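# Unload three sand cores from the mould onto plywood

## Task

Remove three sand cores from the mould: the long core with the rounded nose, plus the two upright bladed cores in the half of the mould on the robot's right (the -y side). Set all three down on the plywood boards next to the mould and release them. The remaining two cores must still be standing in the mould.

## Robot and tools

Robot: two six-joint arms, left_arm and right_arm, each with a parallel gripper. Joint order per arm, used everywhere: waist, shoulder, elbow, wrist pitch, wrist yaw, wrist roll. Stated ranges (rad): waist -2.618 to 3.054, shoulder 0.000 to 3.142, elbow 0.000 to 3.142, wrist pitch -1.571 to 1.571, wrist yaw -1.571 to 1.571, wrist roll -2.094 to 2.094. True ends may differ by up to 0.059 rad either way.

Frames: the scene frame has its origin at table-top height halfway between the nominal arm bases, +x pointing out over the table, +z up, and left_arm on the +y side (so the robot's right is -y). Calibrated bases in the scene frame: left_arm at (+0.031, +0.345, 0) m, quat_wxyz (+1.000, 0, 0, +0.008); right_arm at (+0.030, -0.335, 0) m, quat_wxyz (+1.000, 0, 0, -0.014). Each arm's hand position, orientation and wrist camera pose are printed in that arm's own base frame and may be a few cm off. The gripper's fingers point along its +z and close along its y; end_effector_position is between the pads, roughly 1 cm short of the tips. Cameras: cam_left_wrist and cam_right_wrist, each 896x504 pixels.

Row format (shared by execute_actions and move): 14 numbers, each in [-1, 1], always all 14 even if one arm is idle. Numbers 1-6 are left_arm joint offsets, number 7 is left_arm opening, numbers 8-13 are right_arm joint offsets, number 14 is right_arm opening. Joint entries are offsets, not poses: they count from the Joint targets shown at the start of the action or call. Scale: 1.0 equals 2.224 rad for waist, shoulder and elbow, and 8.485 rad for the three wrist joints. Opening is absolute: +1 fully open, -1 shut. Writing 0 for an opening is a real command, so repeat the current value to leave a gripper alone. Writing 0 for all of an arm's joints re-sends its current targets.

execute_actions(actions, cameras): actions is a list of actions; each action is a list of up to 15 rows, each row run for one 1/30 s step, with the last row held if fewer than 15 are given. Every row inside an action counts from the targets at that action's start, so a repeated offset in a new action moves further. An action that would push a joint more than 0.059 rad beyond its range is rejected for both arms; a malformed action rejects the call. An empty list just reports state and images. cameras: list of names, [] for none, omitted or ["all"] for all.

move(target, speed, blend, opening_speed, blocking, cameras): target is one row or a list of up to 15 rows; every row's offsets count from the same starting Joint targets, not from the previous row. All joints run synchronized, so the hand follows a curve and does not avoid obstacles or the other arm. speed: rad/s for the joint with the longest travel, 0.01 to 12.57, default 0.5; one value or one per target. blend: rad of corner rounding at intermediate targets, default 0. opening_speed: how fast the opening command changes, per second on the -1..+1 scale, at least 0.2; use a low value to close gently on cores, which can crumble. blocking=false returns early while the move continues. The result adds a move: line such as done, off_target (resting more than 0.035 rad from target), moving, held or fault, plus limits=held if steps were withheld. Neither done nor off_target proves contact or its absence.

wait(seconds): 0 to 10, lets a running move continue. stop(): brakes a running move; needs stopping distance. zoom_image(camera, region): camera is cam_left_wrist or cam_right_wrist, region [x0, y0, x1, y1] in pixels from the top-left, at most 504 by 504. finished_scene(scene): ends the current scene, given its number; irreversible.

Results: Joint positions and Joint velocities per arm list the six joints (rad, rad/s) then the finger pad gap (m; 0.094 open). Joint targets are the base for your next offsets. Tool commands shows current gripper commands. grip_measured is the opening on the command scale, reading a little wide when empty and slightly narrower than a gripped part. grip_effort_nm is the gripper motor effort (negative closing), not a pad force. Joint torques include arm weight; joints 1-3 wrap at ±28 N m. Messages: joint sent to its limit; joint command not followed (clearance check altered targets); MOTOR HOT at 75 °C; OVER-TEMPERATURE FAULT at 90 °C folds that arm away for the rest of the scene. Each step, a target may lead its measured angle by at most 0.339 rad (first three joints) or 2.2 rad (wrists), and an arm's targets are pulled back if the hand would be asked to jump more than 200 mm.

Avoid: dropping cores, opening while a core is still moving, fast or hard contact with the mould, table or remaining cores, any contact or squeeze between the two arms, and anything leaving the table. Do not hold loads or stretch arms longer than needed, and do not keep pushing toward unreachable poses, since motors heat. To release, command an opening clearly above grip_measured. If an arm is pressing on something, command its targets back past its measured positions. The simulation keeps running between calls, with arms holding their last command, and loose parts may occasionally be nudged.

Each tool is called as name(argument=value, ...), one argument or row to a line, values as JSON.

## Session

execute_actions(
  actions=[],
)

Scene clock: 0.00 s.
left_arm: end_effector_position=(+0.3631, -0.0246, +0.2028) grip_measured=+1.000 grip_effort_nm=n/a end_effector_quat_wxyz=(+0.569, -0.059, +0.818, -0.064) | right_arm: end_effector_position=(+0.3464, +0.0127, +0.2781) grip_measured=+1.000 grip_effort_nm=n/a end_effector_quat_wxyz=(+0.512, -0.227, +0.829, +0.002)
Joint positions: left_arm=[-0.095 1.034 0.566 0.116 -0.051 -0.203 0.094] | right_arm=[-0.154 1.056 1.018 -0.499 -0.37 -0.476 0.094]
Joint velocities: within noise
Joint torques (N m): no reading
Heat: left arm: 32 °C; right arm: 36 °C.
Joint targets: left_arm=[-0.095 1.027 0.576 0.117 -0.051 -0.202] | right_arm=[-0.154 1.049 1.030 -0.497 -0.374 -0.475]
Tool commands: left_gripper/opening=+1.0 right_gripper/opening=+1.0

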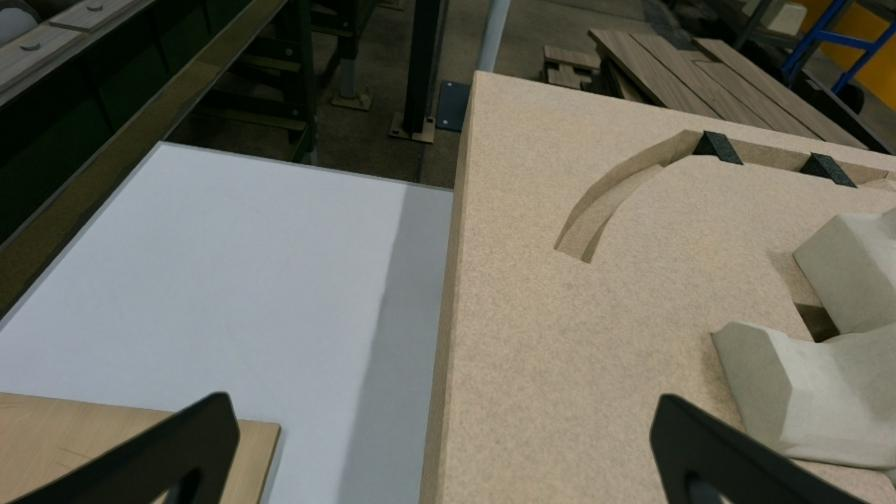

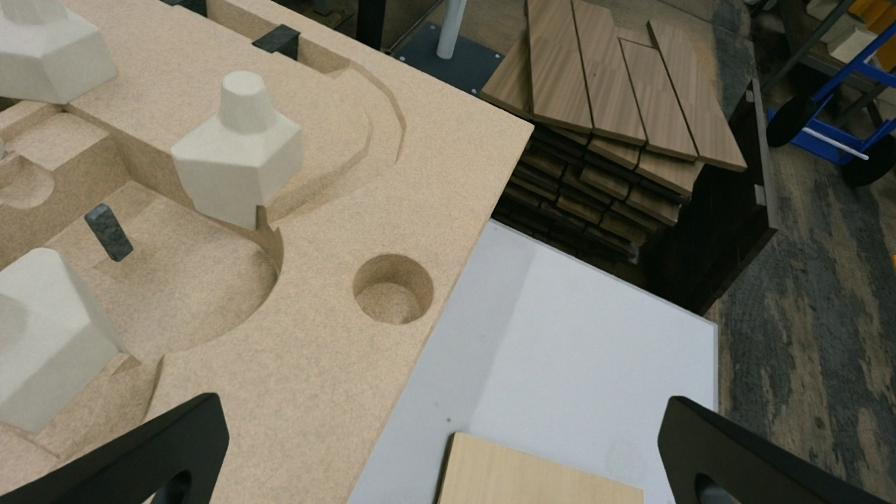

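move(
  target=[-0.0922,0.2127,0.5054,-0.1788,0.006,0.0238,1,0.2041,0.2028,0.3013,-0.1064,0.0441,0.056,1],
  speed=0.8,
)

Scene clock: 26.00 s.
left_arm: end_effector_position=(+0.3035, -0.0892, +0.2546) grip_measured=+1.000 grip_effort_nm=0.027 end_effector_quat_wxyz=(+0.181, +0.140, +0.973, -0.024) | right_arm: end_effector_position=(+0.3037, +0.0948, +0.2521) grip_measured=+1.000 grip_effort_nm=0.027 end_effector_quat_wxyz=(+0.179, -0.149, +0.972, +0.029)
Joint positions: left_arm=[-0.293 1.487 1.676 -1.393 -0.007 -0.007 0.094] | right_arm=[0.296 1.492 1.671 -1.385 -0.006 -0.008 0.094]
Joint velocities: within noise
Joint torques (N m): left_arm=[-0.51 -3.93 6.68 1.06 0.11 0.02] | right_arm=[0.4 -4.18 7.54 0.58 0.03 0.07]
Heat: left arm: 36 °C; right arm: 39 °C.
Joint targets: left_arm=[-0.300 1.499 1.700 -1.400 0.000 0.000] | right_arm=[0.300 1.500 1.700 -1.400 0.000 0.000]
move: done

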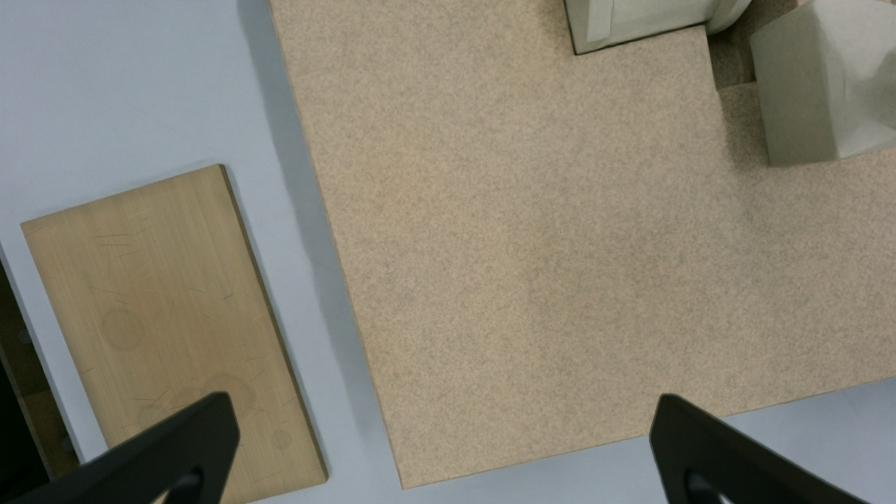

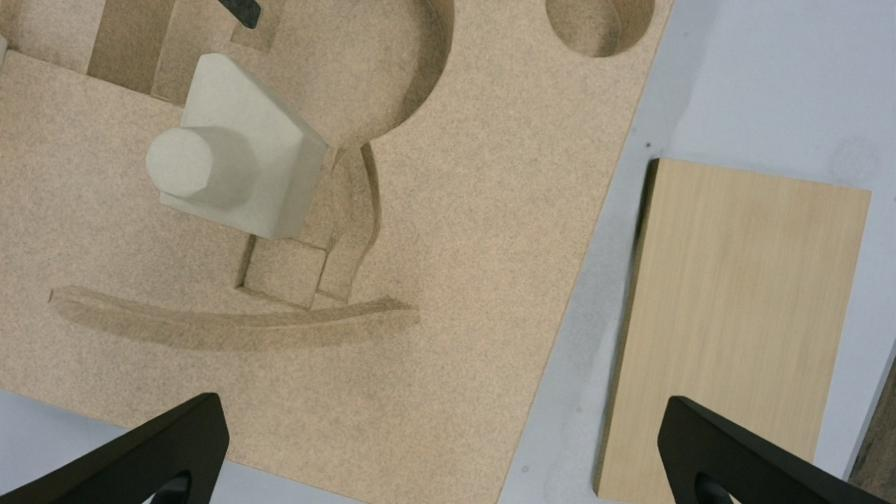

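move(
  target=[-0.0674,0.1799,0.1799,0,0,0,1,0.0674,0.1799,0.1799,0,0,0,1],
  speed=0.8,
)

Scene clock: 31.60 s.
left_arm: end_effector_position=(+0.3792, -0.1804, +0.2405) grip_measured=+1.000 grip_effort_nm=0.032 end_effector_quat_wxyz=(+0.174, +0.215, +0.960, -0.038) | right_arm: end_effector_position=(+0.3774, +0.1842, +0.2370) grip_measured=+1.000 grip_effort_nm=0.027 end_effector_quat_wxyz=(+0.169, -0.223, +0.959, +0.040)
Joint positions: left_arm=[-0.448 1.891 2.076 -1.398 -0.004 -0.006 0.094] | right_arm=[0.45 1.897 2.072 -1.398 -0.003 -0.006 0.094]
Joint velocities: within noise
Joint torques (N m): left_arm=[-0.1 -7.54 6.69 1.09 0.07 0.01] | right_arm=[-0.01 -7.82 7.41 0.64 0.02 0.04]
Heat: left arm: 35 °C; right arm: 38 °C.
Joint targets: left_arm=[-0.450 1.900 2.100 -1.400 0.000 0.000] | right_arm=[0.450 1.900 2.100 -1.400 0.000 0.001]
move: done

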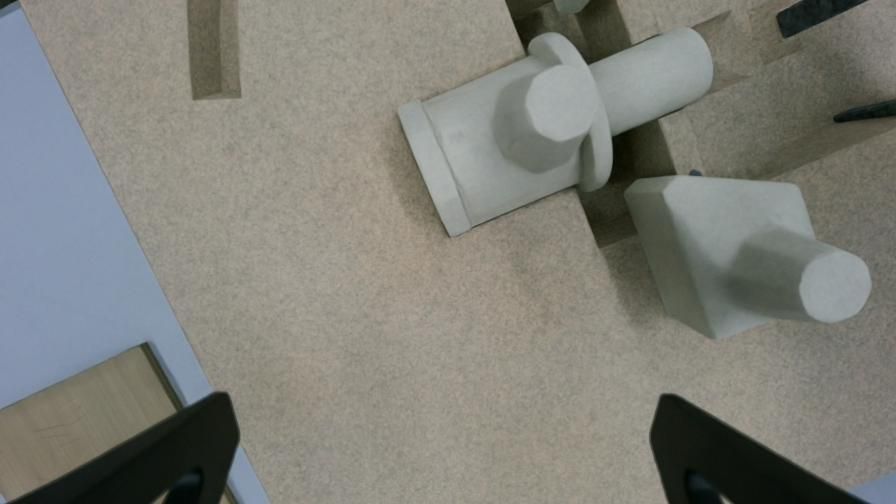

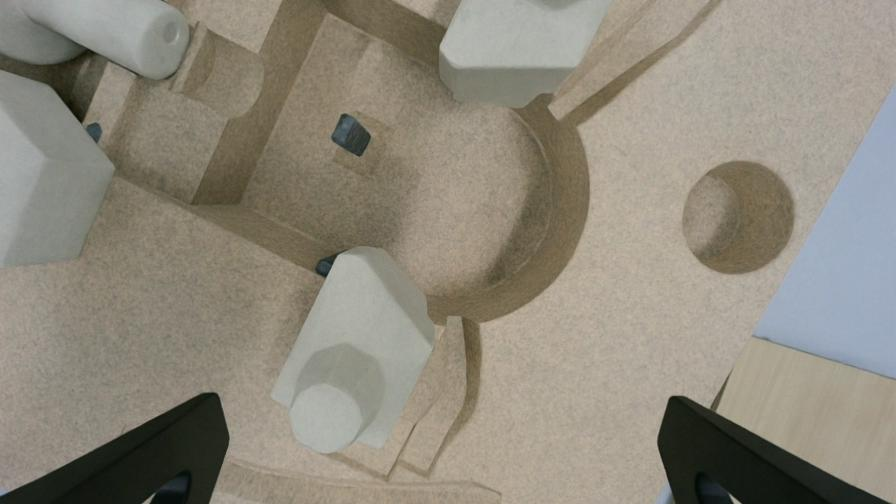

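move(
  target=[0.045,0.1799,0.2248,0,0,0,1,-0.045,0.1799,0.2248,0,0,0,1],
  speed=0.8,
)

Scene clock: 37.43 s.
left_arm: end_effector_position=(+0.4891, -0.1779, +0.2249) grip_measured=+1.000 grip_effort_nm=0.027 end_effector_quat_wxyz=(+0.227, +0.167, +0.959, -0.039) | right_arm: end_effector_position=(+0.4885, +0.1809, +0.2203) grip_measured=+1.000 grip_effort_nm=0.022 end_effector_quat_wxyz=(+0.221, -0.174, +0.959, +0.040)
Joint positions: left_arm=[-0.352 2.282 2.577 -1.401 -0.004 -0.006 0.094] | right_arm=[0.352 2.289 2.573 -1.401 -0.002 -0.006 0.094]
Joint velocities: within noise
Joint torques (N m): left_arm=[0.2 -9.58 6.49 1.32 0.04 0] | right_arm=[-0.24 -9.84 7.25 0.81 0.01 0.04]
Heat: left arm: 35 °C; right arm: 38 °C.
Joint targets: left_arm=[-0.350 2.300 2.600 -1.400 -0.001 -0.001] | right_arm=[0.350 2.301 2.600 -1.399 0.000 0.001]
move: done

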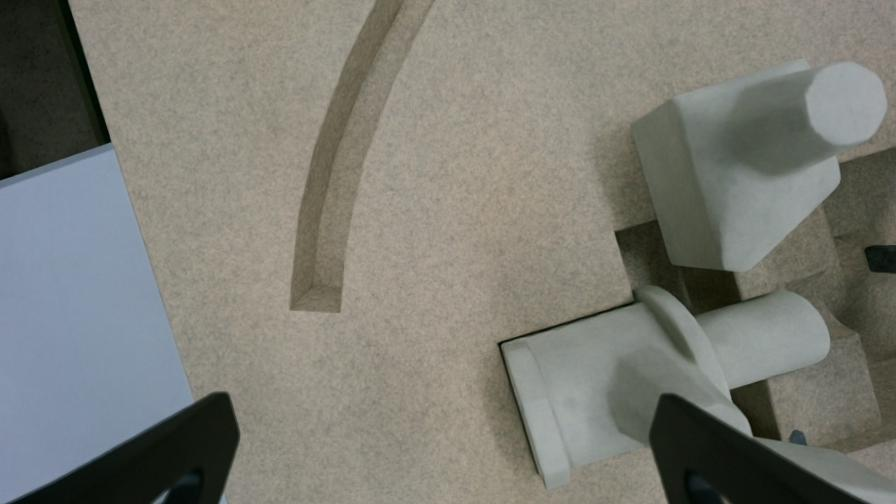

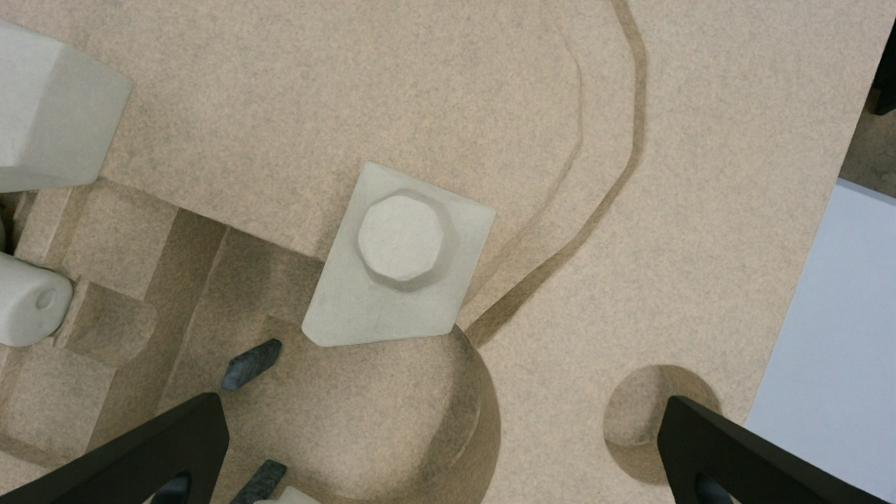

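move(
  target=[0.1574,-0.3811,-0.3981,-0.0073,0,0,1,-0.1574,-0.3815,-0.3981,-0.0073,0,0,1],
  speed=0.8,
)

move(
  target=[0,0.0011,-0.1236,0.0327,0,0,1,0,0.0011,-0.1236,0.0327,0,0,1],
  speed=0.5,
)

Scene clock: 85.57 s.
left_arm: end_effector_position=(+0.3019, -0.0006, +0.2694) grip_measured=+1.000 grip_effort_nm=0.027 end_effector_quat_wxyz=(+0.181, +0.000, +0.983, +0.000) | right_arm: end_effector_position=(+0.3036, +0.0027, +0.2708) grip_measured=+1.000 grip_effort_nm=0.032 end_effector_quat_wxyz=(+0.186, -0.006, +0.983, +0.000)
Joint positions: left_arm=[-0.007 1.465 1.722 -1.465 -0.002 -0.006 0.094] | right_arm=[0.005 1.463 1.723 -1.457 -0.001 -0.006 0.094]
Joint velocities: within noise
Joint torques (N m): left_arm=[0.51 -5.3 3.88 1.17 0.04 -0.01] | right_arm=[-0.47 -5.2 4.42 0.66 -0.01 0.04]
Heat: left arm: 37 °C; right arm: 39 °C.
Joint targets: left_arm=[0.000 1.452 1.715 -1.462 0.000 0.000] | right_arm=[0.000 1.452 1.715 -1.461 0.000 0.001]
move: done

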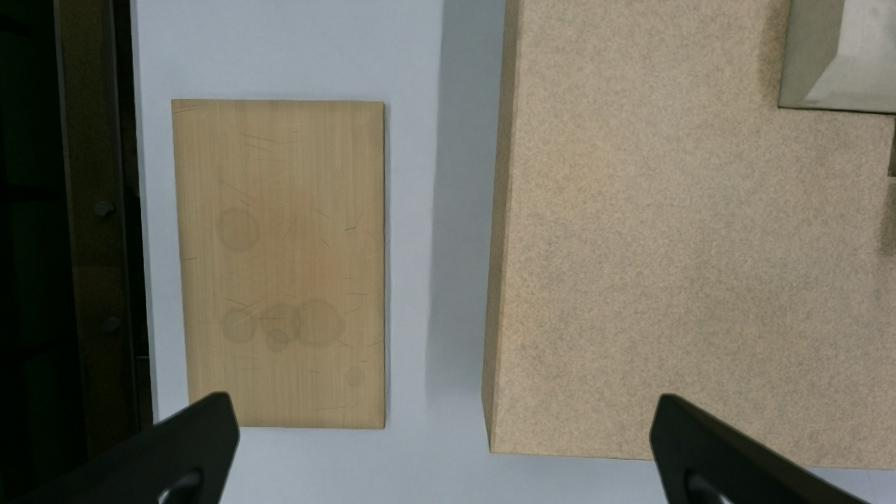

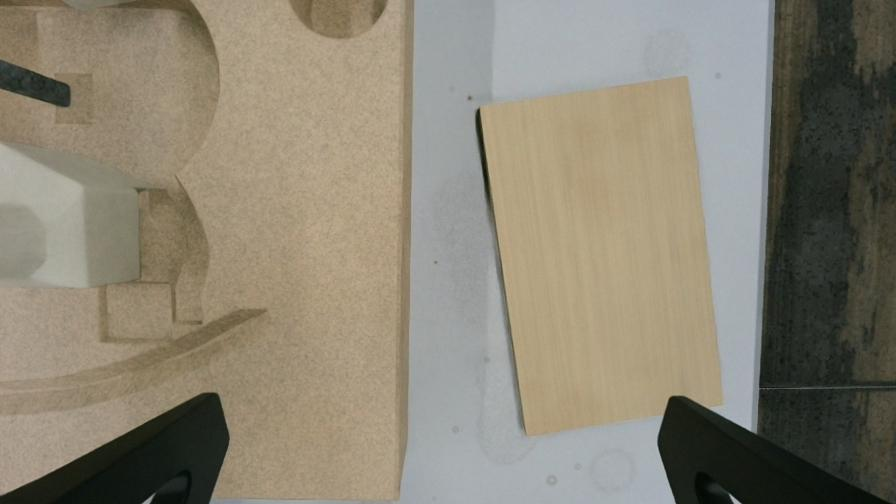

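Scene clock: 86.87 s.
left_arm: end_effector_position=(+0.3238, -0.0007, +0.2032) grip_measured=+1.000 grip_effort_nm=0.027 end_effector_quat_wxyz=(+0.175, +0.000, +0.985, +0.000) | right_arm: end_effector_position=(+0.3225, +0.0028, +0.2033) grip_measured=+1.000 grip_effort_nm=0.022 end_effector_quat_wxyz=(+0.174, -0.006, +0.985, +0.000)
Joint positions: left_arm=[-0.007 1.465 1.446 -1.199 -0.002 -0.006 0.094] | right_arm=[0.005 1.463 1.445 -1.204 -0.001 -0.006 0.094]
Joint velocities: within noise
Joint torques (N m): left_arm=[0.54 -5.64 4.48 1.3 0.04 0.01] | right_arm=[-0.44 -5.49 5.11 0.86 0.01 0.04]
Heat: left arm: 37 °C; right arm: 39 °C.
Joint targets: left_arm=[0.000 1.454 1.440 -1.184 0.000 0.000] | right_arm=[0.000 1.454 1.440 -1.184 0.000 0.001]
move: done

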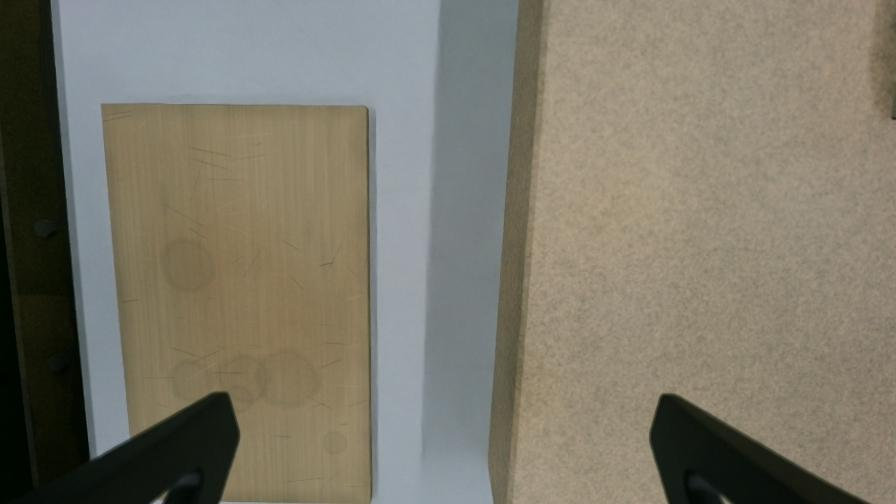

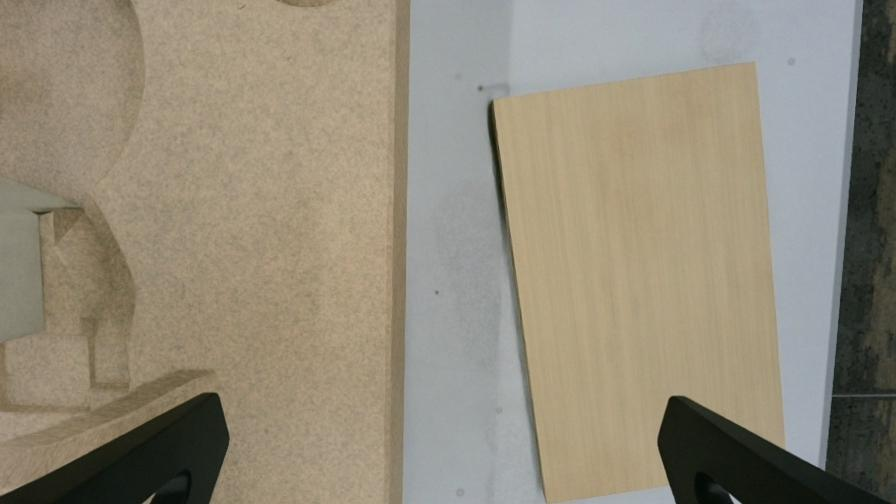

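move(
  target=[-0.2365,-0.0778,-0.2346,0.1116,0,0,1,0.2518,-0.2941,-0.4227,0.116,0,0,1],
  speed=0.8,
)

Scene clock: 133.97 s.
left_arm: end_effector_position=(+0.3474, -0.1986, +0.1881) grip_measured=+1.000 grip_effort_nm=0.032 end_effector_quat_wxyz=(+0.431, +0.228, +0.865, -0.116) | right_arm: end_effector_position=(+0.2582, +0.1606, +0.1661) grip_measured=+1.000 grip_effort_nm=0.022 end_effector_quat_wxyz=(+0.475, -0.240, +0.836, +0.133)
Joint positions: left_arm=[-0.522 1.31 0.926 -0.262 0 -0.006 0.094] | right_arm=[0.553 0.816 0.507 -0.229 0 -0.006 0.094]
Joint velocities: within noise
Joint torques (N m): left_arm=[-0.28 -6.5 5.07 2.2 0.04 -0.01] | right_arm=[0.61 -2.15 5.87 1.69 -0.01 0.03]
Heat: left arm: 34 °C; right arm: 36 °C.
Joint targets: left_arm=[-0.526 1.281 0.918 -0.238 -0.001 -0.001] | right_arm=[0.560 0.800 0.500 -0.200 0.000 0.001]
move: done

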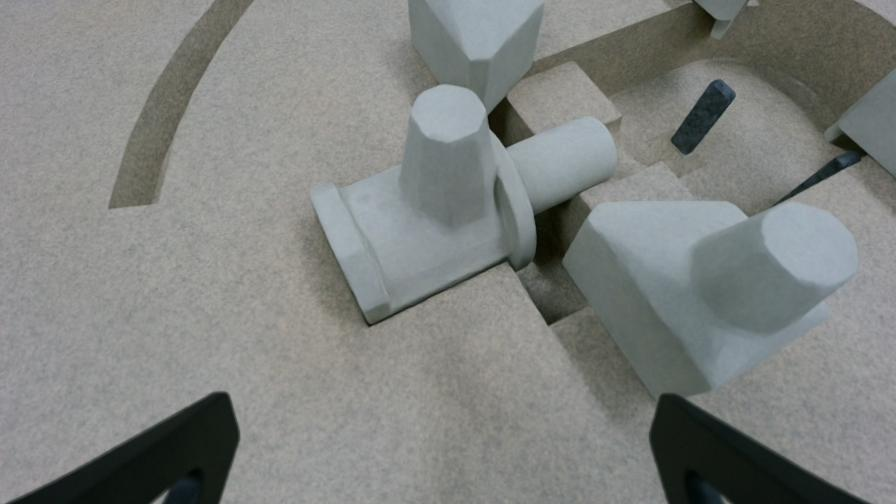

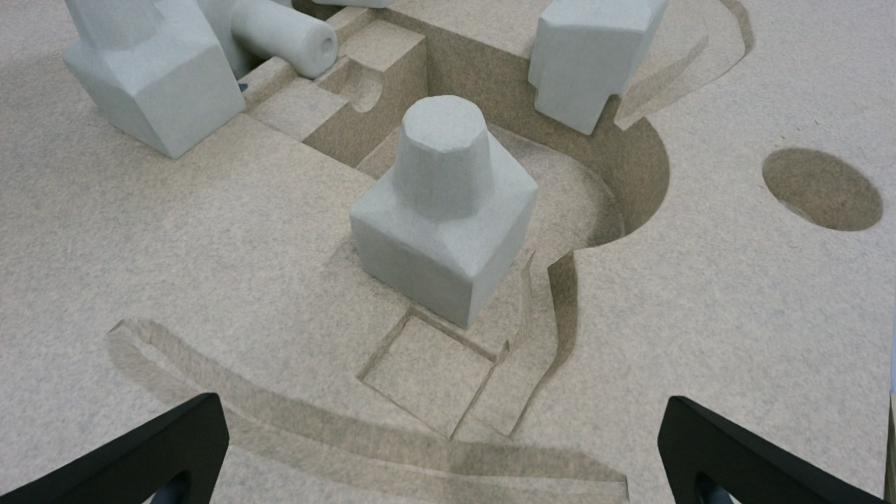

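zoom_image(
  camera="cam_right_wrist",
  region=[300, 60, 600, 340],
)

zoom_image(
  camera="cam_right_wrist",
  region=[500, 0, 700, 140],
)

zoom_image(
  camera="cam_left_wrist",
  region=[300, 60, 660, 340],
)

Scaled by 1.680.

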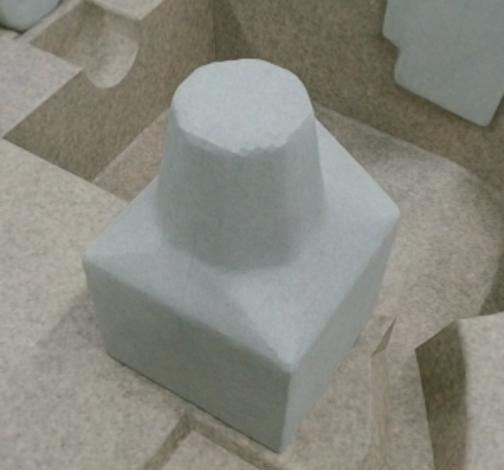

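Scaled by 2.520.

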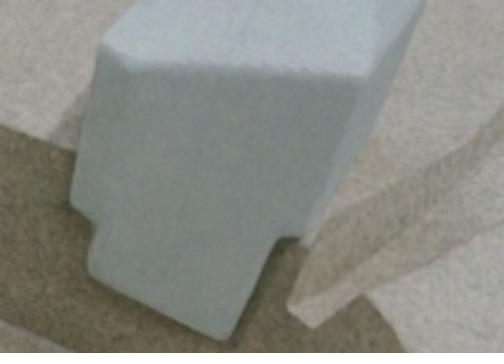

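Scaled by 1.400.

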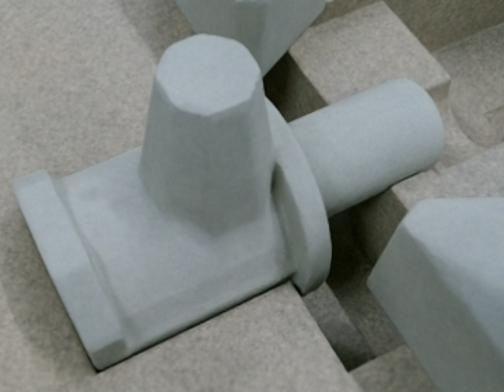

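move(
  target=[0,0,0,0,0,0,-0.95,0,0,0,0,0,0,-0.95],
  opening_speed=2,
)

zoom_image(
  camera="cam_right_wrist",
  region=[300, 300, 600, 504],
)

Scene clock: 178.87 s.
left_arm: end_effector_position=(+0.3475, -0.1986, +0.1883) grip_measured=-0.948 grip_effort_nm=-0.085 end_effector_quat_wxyz=(+0.431, +0.228, +0.865, -0.116) | right_arm: end_effector_position=(+0.2583, +0.1607, +0.1663) grip_measured=-0.947 grip_effort_nm=-0.120 end_effector_quat_wxyz=(+0.476, -0.240, +0.836, +0.133)
Joint positions: left_arm=[-0.522 1.31 0.926 -0.26 0 -0.006 0.002] | right_arm=[0.553 0.816 0.507 -0.228 0 -0.006 0.002]
Joint velocities: within noise
Joint torques (N m): left_arm=[-0.24 -6.48 4.93 2.21 0.04 -0.02] | right_arm=[0.62 -2.13 5.89 1.69 -0.01 0.04]
Heat: left arm: 38 °C; right arm: 42 °C.
Joint targets: left_arm=[-0.526 1.281 0.918 -0.237 -0.001 -0.001] | right_arm=[0.560 0.800 0.500 -0.200 0.000 0.001]
move: done

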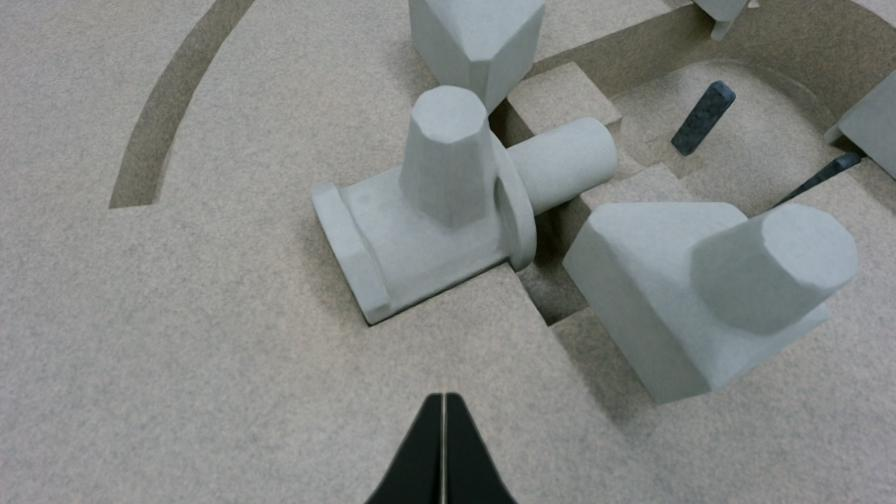

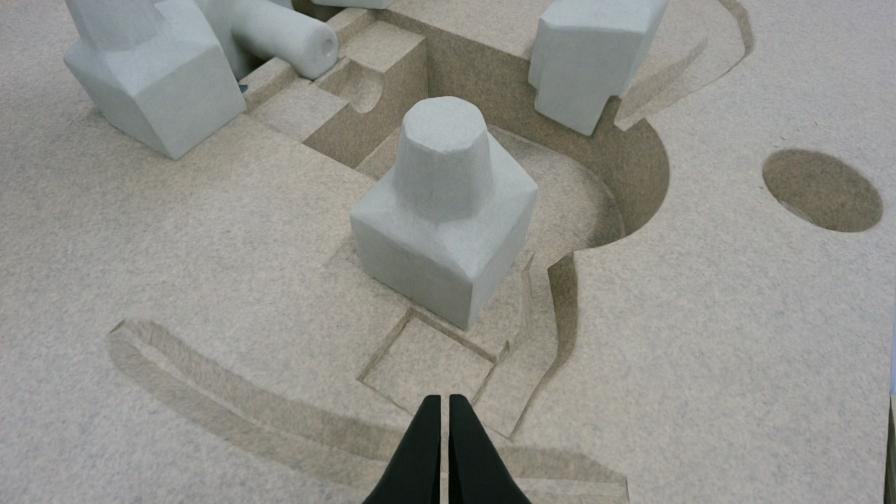

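Scaled by 1.680.

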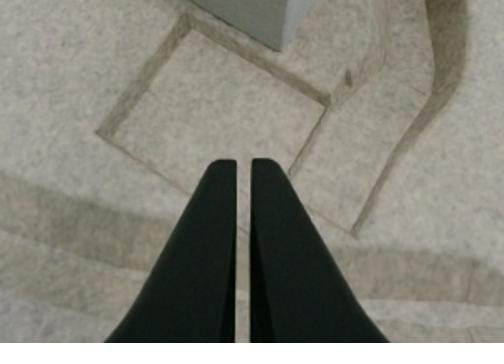

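move(
  target=[0,0,0,0,0,0,0.5,0,-0.0051,-0.0814,0.046,0,0,0.5],
  opening_speed=2,
)

Scene clock: 217.73 s.
left_arm: end_effector_position=(+0.3475, -0.1986, +0.1883) grip_measured=+0.498 grip_effort_nm=0.144 end_effector_quat_wxyz=(+0.431, +0.228, +0.865, -0.116) | right_arm: end_effector_position=(+0.2700, +0.1679, +0.1713) grip_measured=+0.497 grip_effort_nm=0.178 end_effector_quat_wxyz=(+0.563, -0.224, +0.779, +0.158)
Joint positions: left_arm=[-0.522 1.31 0.926 -0.26 0 -0.006 0.07] | right_arm=[0.553 0.804 0.327 0.156 0 -0.006 0.07]
Joint velocities: within noise
Joint torques (N m): left_arm=[-0.29 -6.49 5.07 2.23 0.02 0] | right_arm=[0.62 -2.09 5.76 1.83 -0.02 0.04]
Heat: left arm: 40 °C; right arm: 44 °C.
Joint targets: left_arm=[-0.526 1.281 0.918 -0.238 -0.001 -0.001] | right_arm=[0.560 0.789 0.319 0.191 0.000 0.001]
move: done

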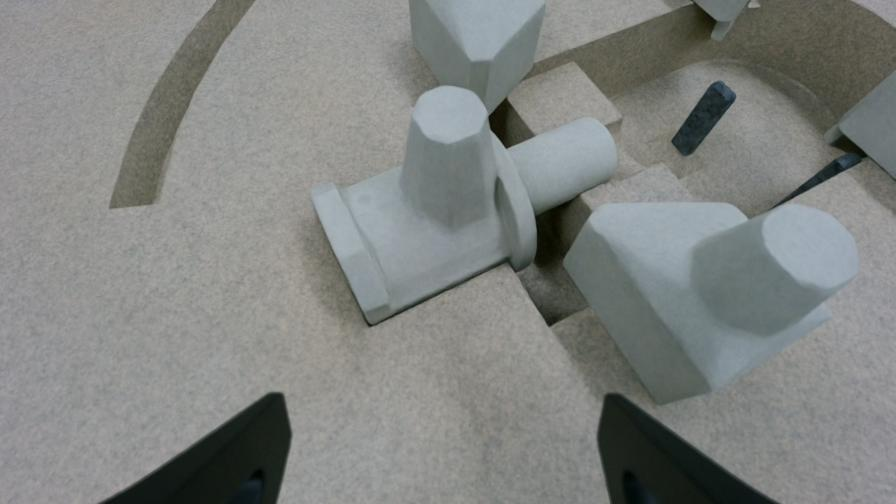

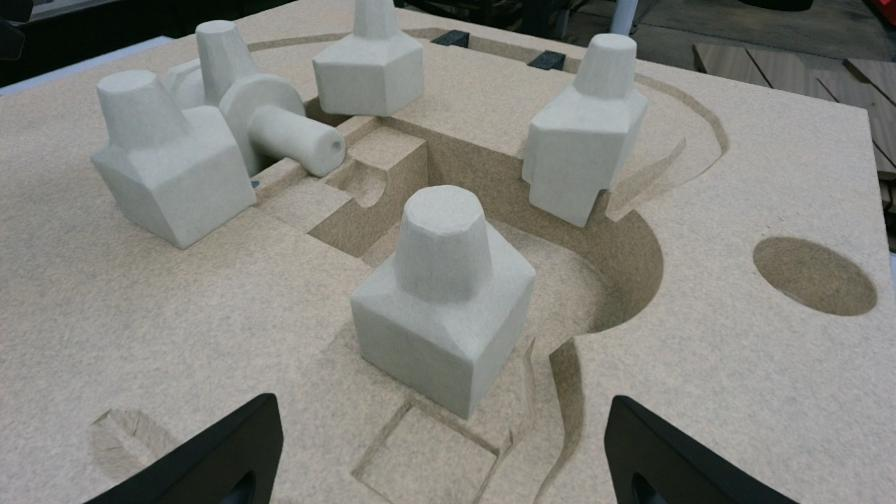

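move(
  target=[0,0,0,0,0,0,0.5,0,0.262,0.0645,0.0529,0,0,0.5],
  speed=0.4,
)

Scene clock: 227.47 s.
left_arm: end_effector_position=(+0.3475, -0.1986, +0.1883) grip_measured=+0.498 grip_effort_nm=0.144 end_effector_quat_wxyz=(+0.431, +0.228, +0.865, -0.116) | right_arm: end_effector_position=(+0.3312, +0.2098, +0.1377) grip_measured=+0.497 grip_effort_nm=0.173 end_effector_quat_wxyz=(+0.560, -0.229, +0.779, +0.165)
Joint positions: left_arm=[-0.522 1.31 0.926 -0.26 0 -0.006 0.07] | right_arm=[0.555 1.344 0.422 0.597 -0.016 -0.005 0.07]
Joint velocities: within noise
Joint torques (N m): left_arm=[-0.21 -6.5 5.12 2.21 0.02 -0.01] | right_arm=[0.43 -1.62 8.64 1.92 0.15 0.03]
Heat: left arm: 41 °C; right arm: 44 °C.
Joint targets: left_arm=[-0.526 1.281 0.918 -0.238 -0.001 -0.001] | right_arm=[0.560 1.372 0.462 0.639 0.000 0.001]
move: off_target (right_arm); right_arm: the wrist pitch is farthest, 0.043 rad from its target

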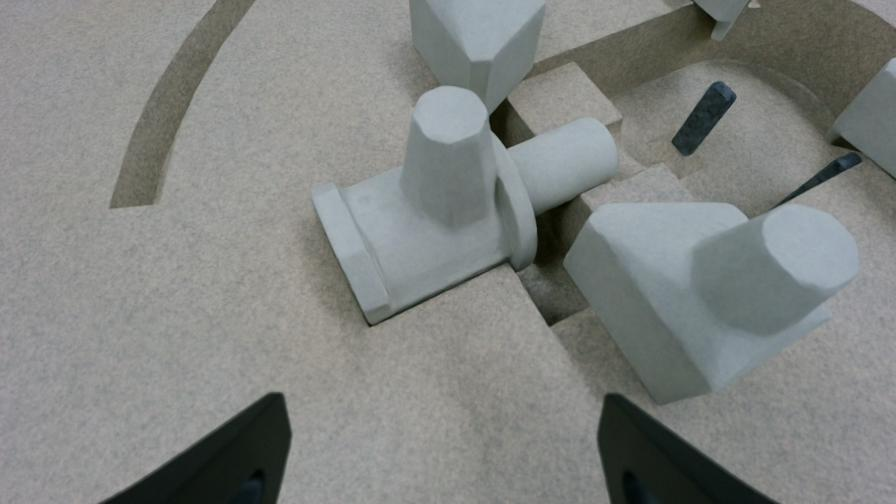

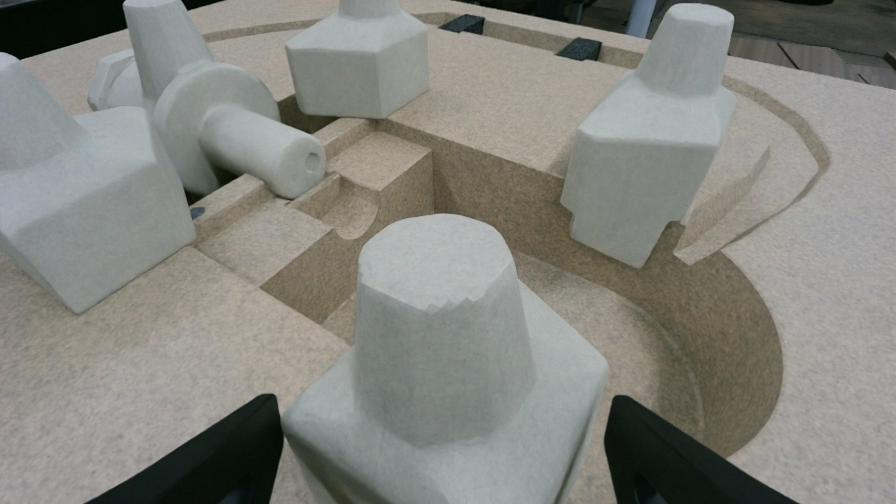

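move(
  target=[0,0,0,0,0,0,0.5,0,-0.0334,0.0164,-0.0128,0,0,0.5],
  speed=0.3,
  cameras=["cam_right_wrist"],
)

Scene clock: 234.17 s.
left_arm: end_effector_position=(+0.3475, -0.1986, +0.1883) grip_measured=+0.498 grip_effort_nm=0.139 end_effector_quat_wxyz=(+0.431, +0.228, +0.865, -0.116) | right_arm: end_effector_position=(+0.3323, +0.2083, +0.1407) grip_measured=+0.497 grip_effort_nm=0.168 end_effector_quat_wxyz=(+0.548, -0.229, +0.789, +0.157)
Joint positions: left_arm=[-0.522 1.31 0.926 -0.26 0 -0.006 0.07] | right_arm=[0.555 1.318 0.458 0.503 -0.005 -0.005 0.07]
Joint velocities: within noise
Joint torques (N m): left_arm=[-0.31 -6.41 4.93 2.22 0.04 0] | right_arm=[0.46 -5.5 8.88 1.77 0.04 0.04]
Heat: left arm: 41 °C; right arm: 45 °C.
Joint targets: left_arm=[-0.526 1.281 0.918 -0.238 -0.001 -0.001] | right_arm=[0.560 1.298 0.499 0.531 0.000 0.001]
move: off_target (right_arm); right_arm: the elbow is farthest, 0.041 rad from its target
Images, in order (width x height): cam_right_wrist 896x504.

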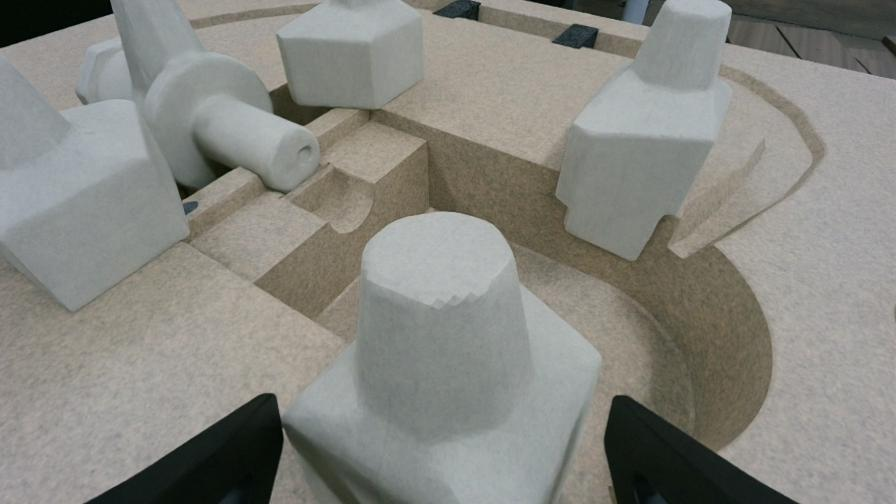

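move(
  target=[0,0,0,0,0,0,0.5,0,0,0.027,0,0,0,0.5],
  speed=0.3,
  cameras=["cam_right_wrist"],
)

Scene clock: 242.50 s.
left_arm: end_effector_position=(+0.3475, -0.1986, +0.1883) grip_measured=+0.498 grip_effort_nm=0.139 end_effector_quat_wxyz=(+0.431, +0.228, +0.865, -0.116) | right_arm: end_effector_position=(+0.3340, +0.2095, +0.1429) grip_measured=+0.497 grip_effort_nm=0.173 end_effector_quat_wxyz=(+0.538, -0.232, +0.796, +0.154)
Joint positions: left_arm=[-0.522 1.31 0.926 -0.26 0 -0.006 0.07] | right_arm=[0.555 1.313 0.494 0.436 -0.006 -0.007 0.07]
Joint velocities: within noise
Joint torques (N m): left_arm=[-0.35 -6.46 5.07 2.2 0.04 0] | right_arm=[0.46 -5.05 11.02 2.43 0.05 0.05]
Heat: left arm: 41 °C; right arm: 44 °C.
Joint targets: left_arm=[-0.526 1.281 0.918 -0.238 -0.001 -0.001] | right_arm=[0.560 1.298 0.559 0.531 0.000 0.001]
move: off_target (right_arm); right_arm: the wrist pitch is farthest, 0.095 rad from its target
Images, in order (width x height): cam_right_wrist 896x504.

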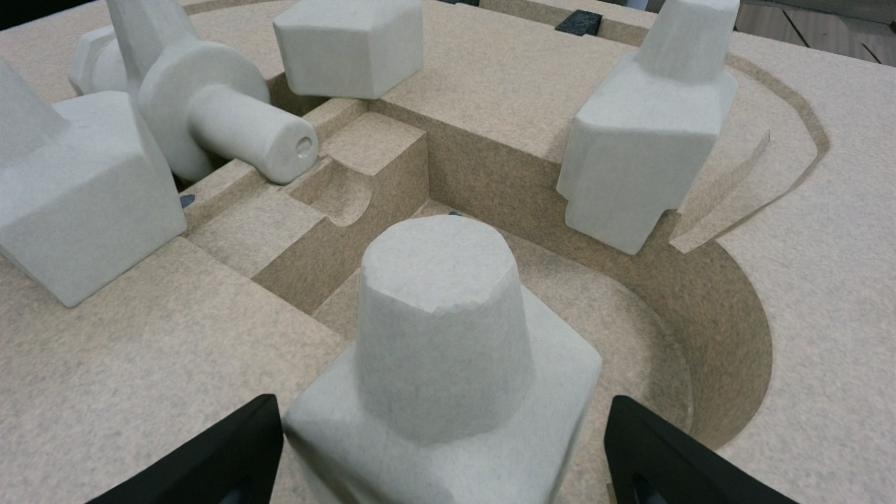

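zoom_image(
  camera="cam_right_wrist",
  region=[180, 320, 440, 504],
)

zoom_image(
  camera="cam_right_wrist",
  region=[480, 320, 740, 504],
)

Scaled by 1.938.

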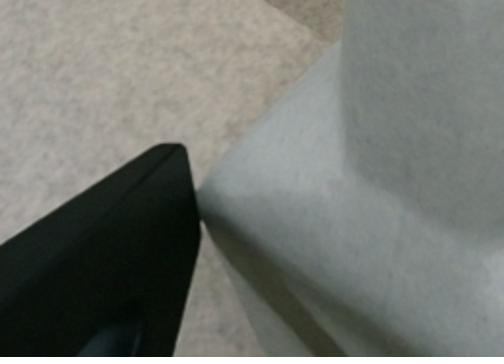

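Scaled by 1.938.

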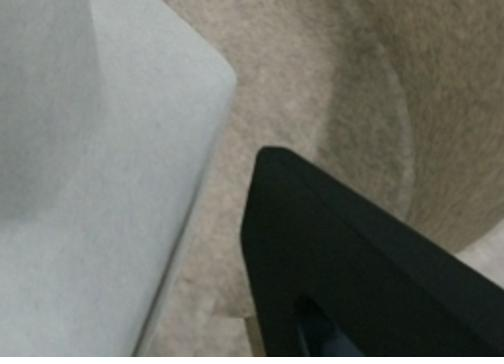

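move(
  target=[0,0,0,0,0,0,0.5,0,0,0,0,0,0,0.95],
  opening_speed=1,
  cameras=["cam_right_wrist"],
)

Scene clock: 258.50 s.
left_arm: end_effector_position=(+0.3475, -0.1987, +0.1884) grip_measured=+0.498 grip_effort_nm=0.144 end_effector_quat_wxyz=(+0.432, +0.228, +0.865, -0.116) | right_arm: end_effector_position=(+0.3460, +0.2161, +0.1758) grip_measured=+0.947 grip_effort_nm=0.183 end_effector_quat_wxyz=(+0.578, -0.223, +0.768, +0.162)
Joint positions: left_arm=[-0.522 1.31 0.926 -0.26 0 -0.006 0.07] | right_arm=[0.556 1.311 0.535 0.494 0 -0.008 0.091]
Joint velocities: within noise
Joint torques (N m): left_arm=[-0.31 -6.49 4.98 2.21 0.02 -0.02] | right_arm=[0.4 -5.05 7.71 1.88 0 0.06]
Heat: left arm: 42 °C; right arm: 47 °C.
Joint targets: left_arm=[-0.526 1.281 0.918 -0.237 -0.001 -0.001] | right_arm=[0.560 1.298 0.559 0.531 0.000 0.000]
move: off_target (right_arm); right_arm: the wrist pitch is farthest, 0.037 rad from its target
Images, in order (width x height): cam_right_wrist 896x504.

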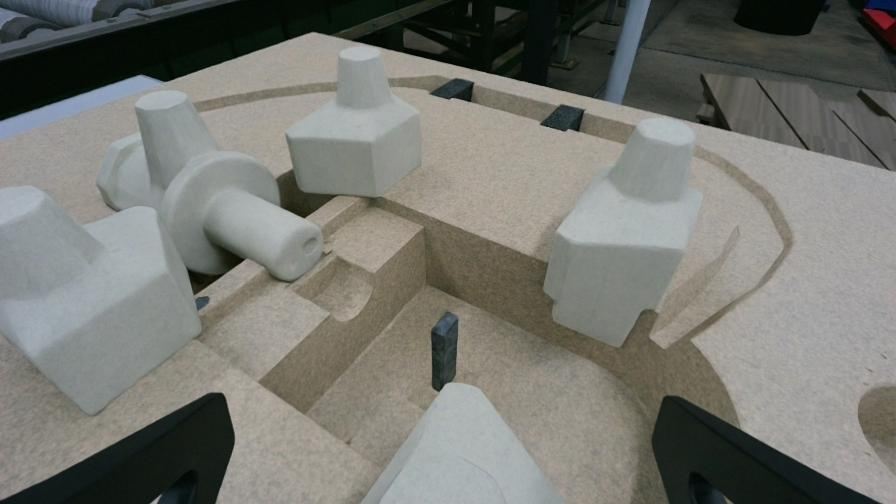

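zoom_image(
  camera="cam_right_wrist",
  region=[300, 340, 640, 504],
)

Scaled by 1.482.

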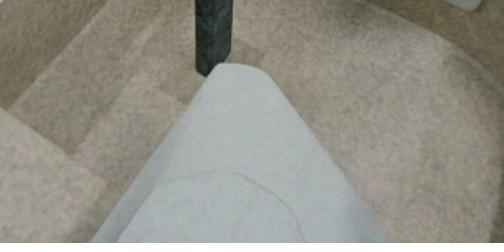

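move(
  target=[0,0,0,0,0,0,0.5,0,-0.12,0.03,-0.012,0,0,0.95],
  speed=0.3,
  cameras=["cam_right_wrist"],
)

Scene clock: 267.23 s.
left_arm: end_effector_position=(+0.3475, -0.1987, +0.1884) grip_measured=+0.498 grip_effort_nm=0.139 end_effector_quat_wxyz=(+0.432, +0.228, +0.865, -0.116) | right_arm: end_effector_position=(+0.3247, +0.2027, +0.2895) grip_measured=+0.947 grip_effort_nm=0.178 end_effector_quat_wxyz=(+0.673, -0.199, +0.687, +0.189)
Joint positions: left_arm=[-0.522 1.31 0.926 -0.26 0 -0.006 0.07] | right_arm=[0.556 1.045 0.597 0.426 0 -0.008 0.091]
Joint velocities: within noise
Joint torques (N m): left_arm=[-0.31 -6.48 5.05 2.21 0 0] | right_arm=[0.39 -3.6 8.7 1.56 -0.02 0.06]
Heat: left arm: 42 °C; right arm: 46 °C.
Joint targets: left_arm=[-0.526 1.281 0.918 -0.237 -0.001 -0.001] | right_arm=[0.560 1.031 0.625 0.429 0.000 0.001]
move: done
Images, in order (width x height): cam_right_wrist 896x504.

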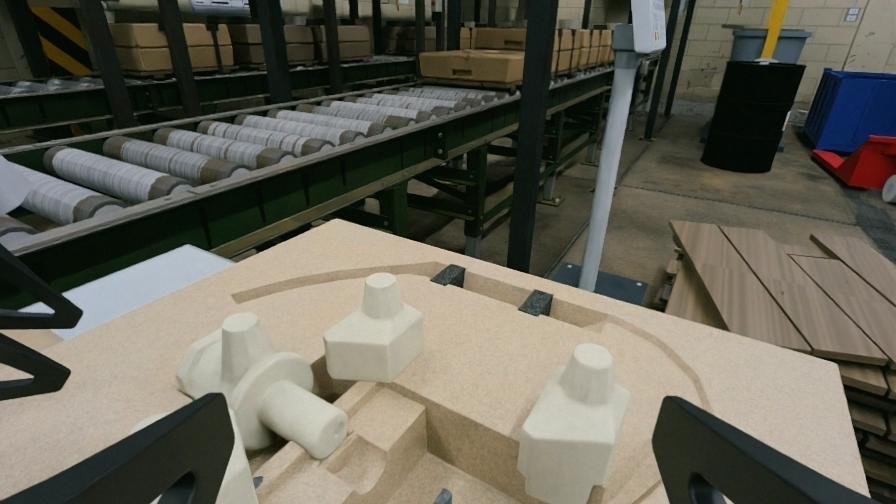

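move(
  target=[0,0,0,0,0,0,0.5,0,0.076,0.2585,-0.133,0,0,0.95],
  speed=0.5,
  cameras=["cam_right_wrist"],
)

Scene clock: 275.30 s.
left_arm: end_effector_position=(+0.3475, -0.1987, +0.1884) grip_measured=+0.498 grip_effort_nm=0.139 end_effector_quat_wxyz=(+0.432, +0.228, +0.865, -0.116) | right_arm: end_effector_position=(+0.3025, +0.1889, +0.2553) grip_measured=+0.947 grip_effort_nm=0.173 end_effector_quat_wxyz=(+0.400, -0.253, +0.874, +0.112)
Joint positions: left_arm=[-0.522 1.31 0.926 -0.26 0 -0.006 0.07] | right_arm=[0.556 1.193 1.169 -0.69 0 -0.007 0.091]
Joint velocities: within noise
Joint torques (N m): left_arm=[-0.29 -6.43 5.04 2.2 0.03 0.01] | right_arm=[0.39 -2.71 8.64 1.18 -0.01 0.05]
Heat: left arm: 42 °C; right arm: 45 °C.
Joint targets: left_arm=[-0.526 1.281 0.918 -0.237 -0.001 -0.001] | right_arm=[0.560 1.200 1.200 -0.699 0.000 0.001]
move: done
Images, in order (width x height): cam_right_wrist 896x504.

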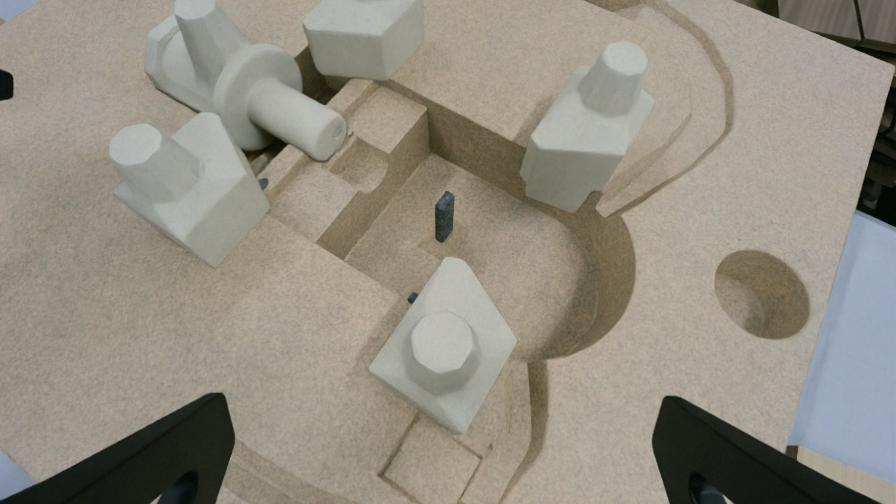

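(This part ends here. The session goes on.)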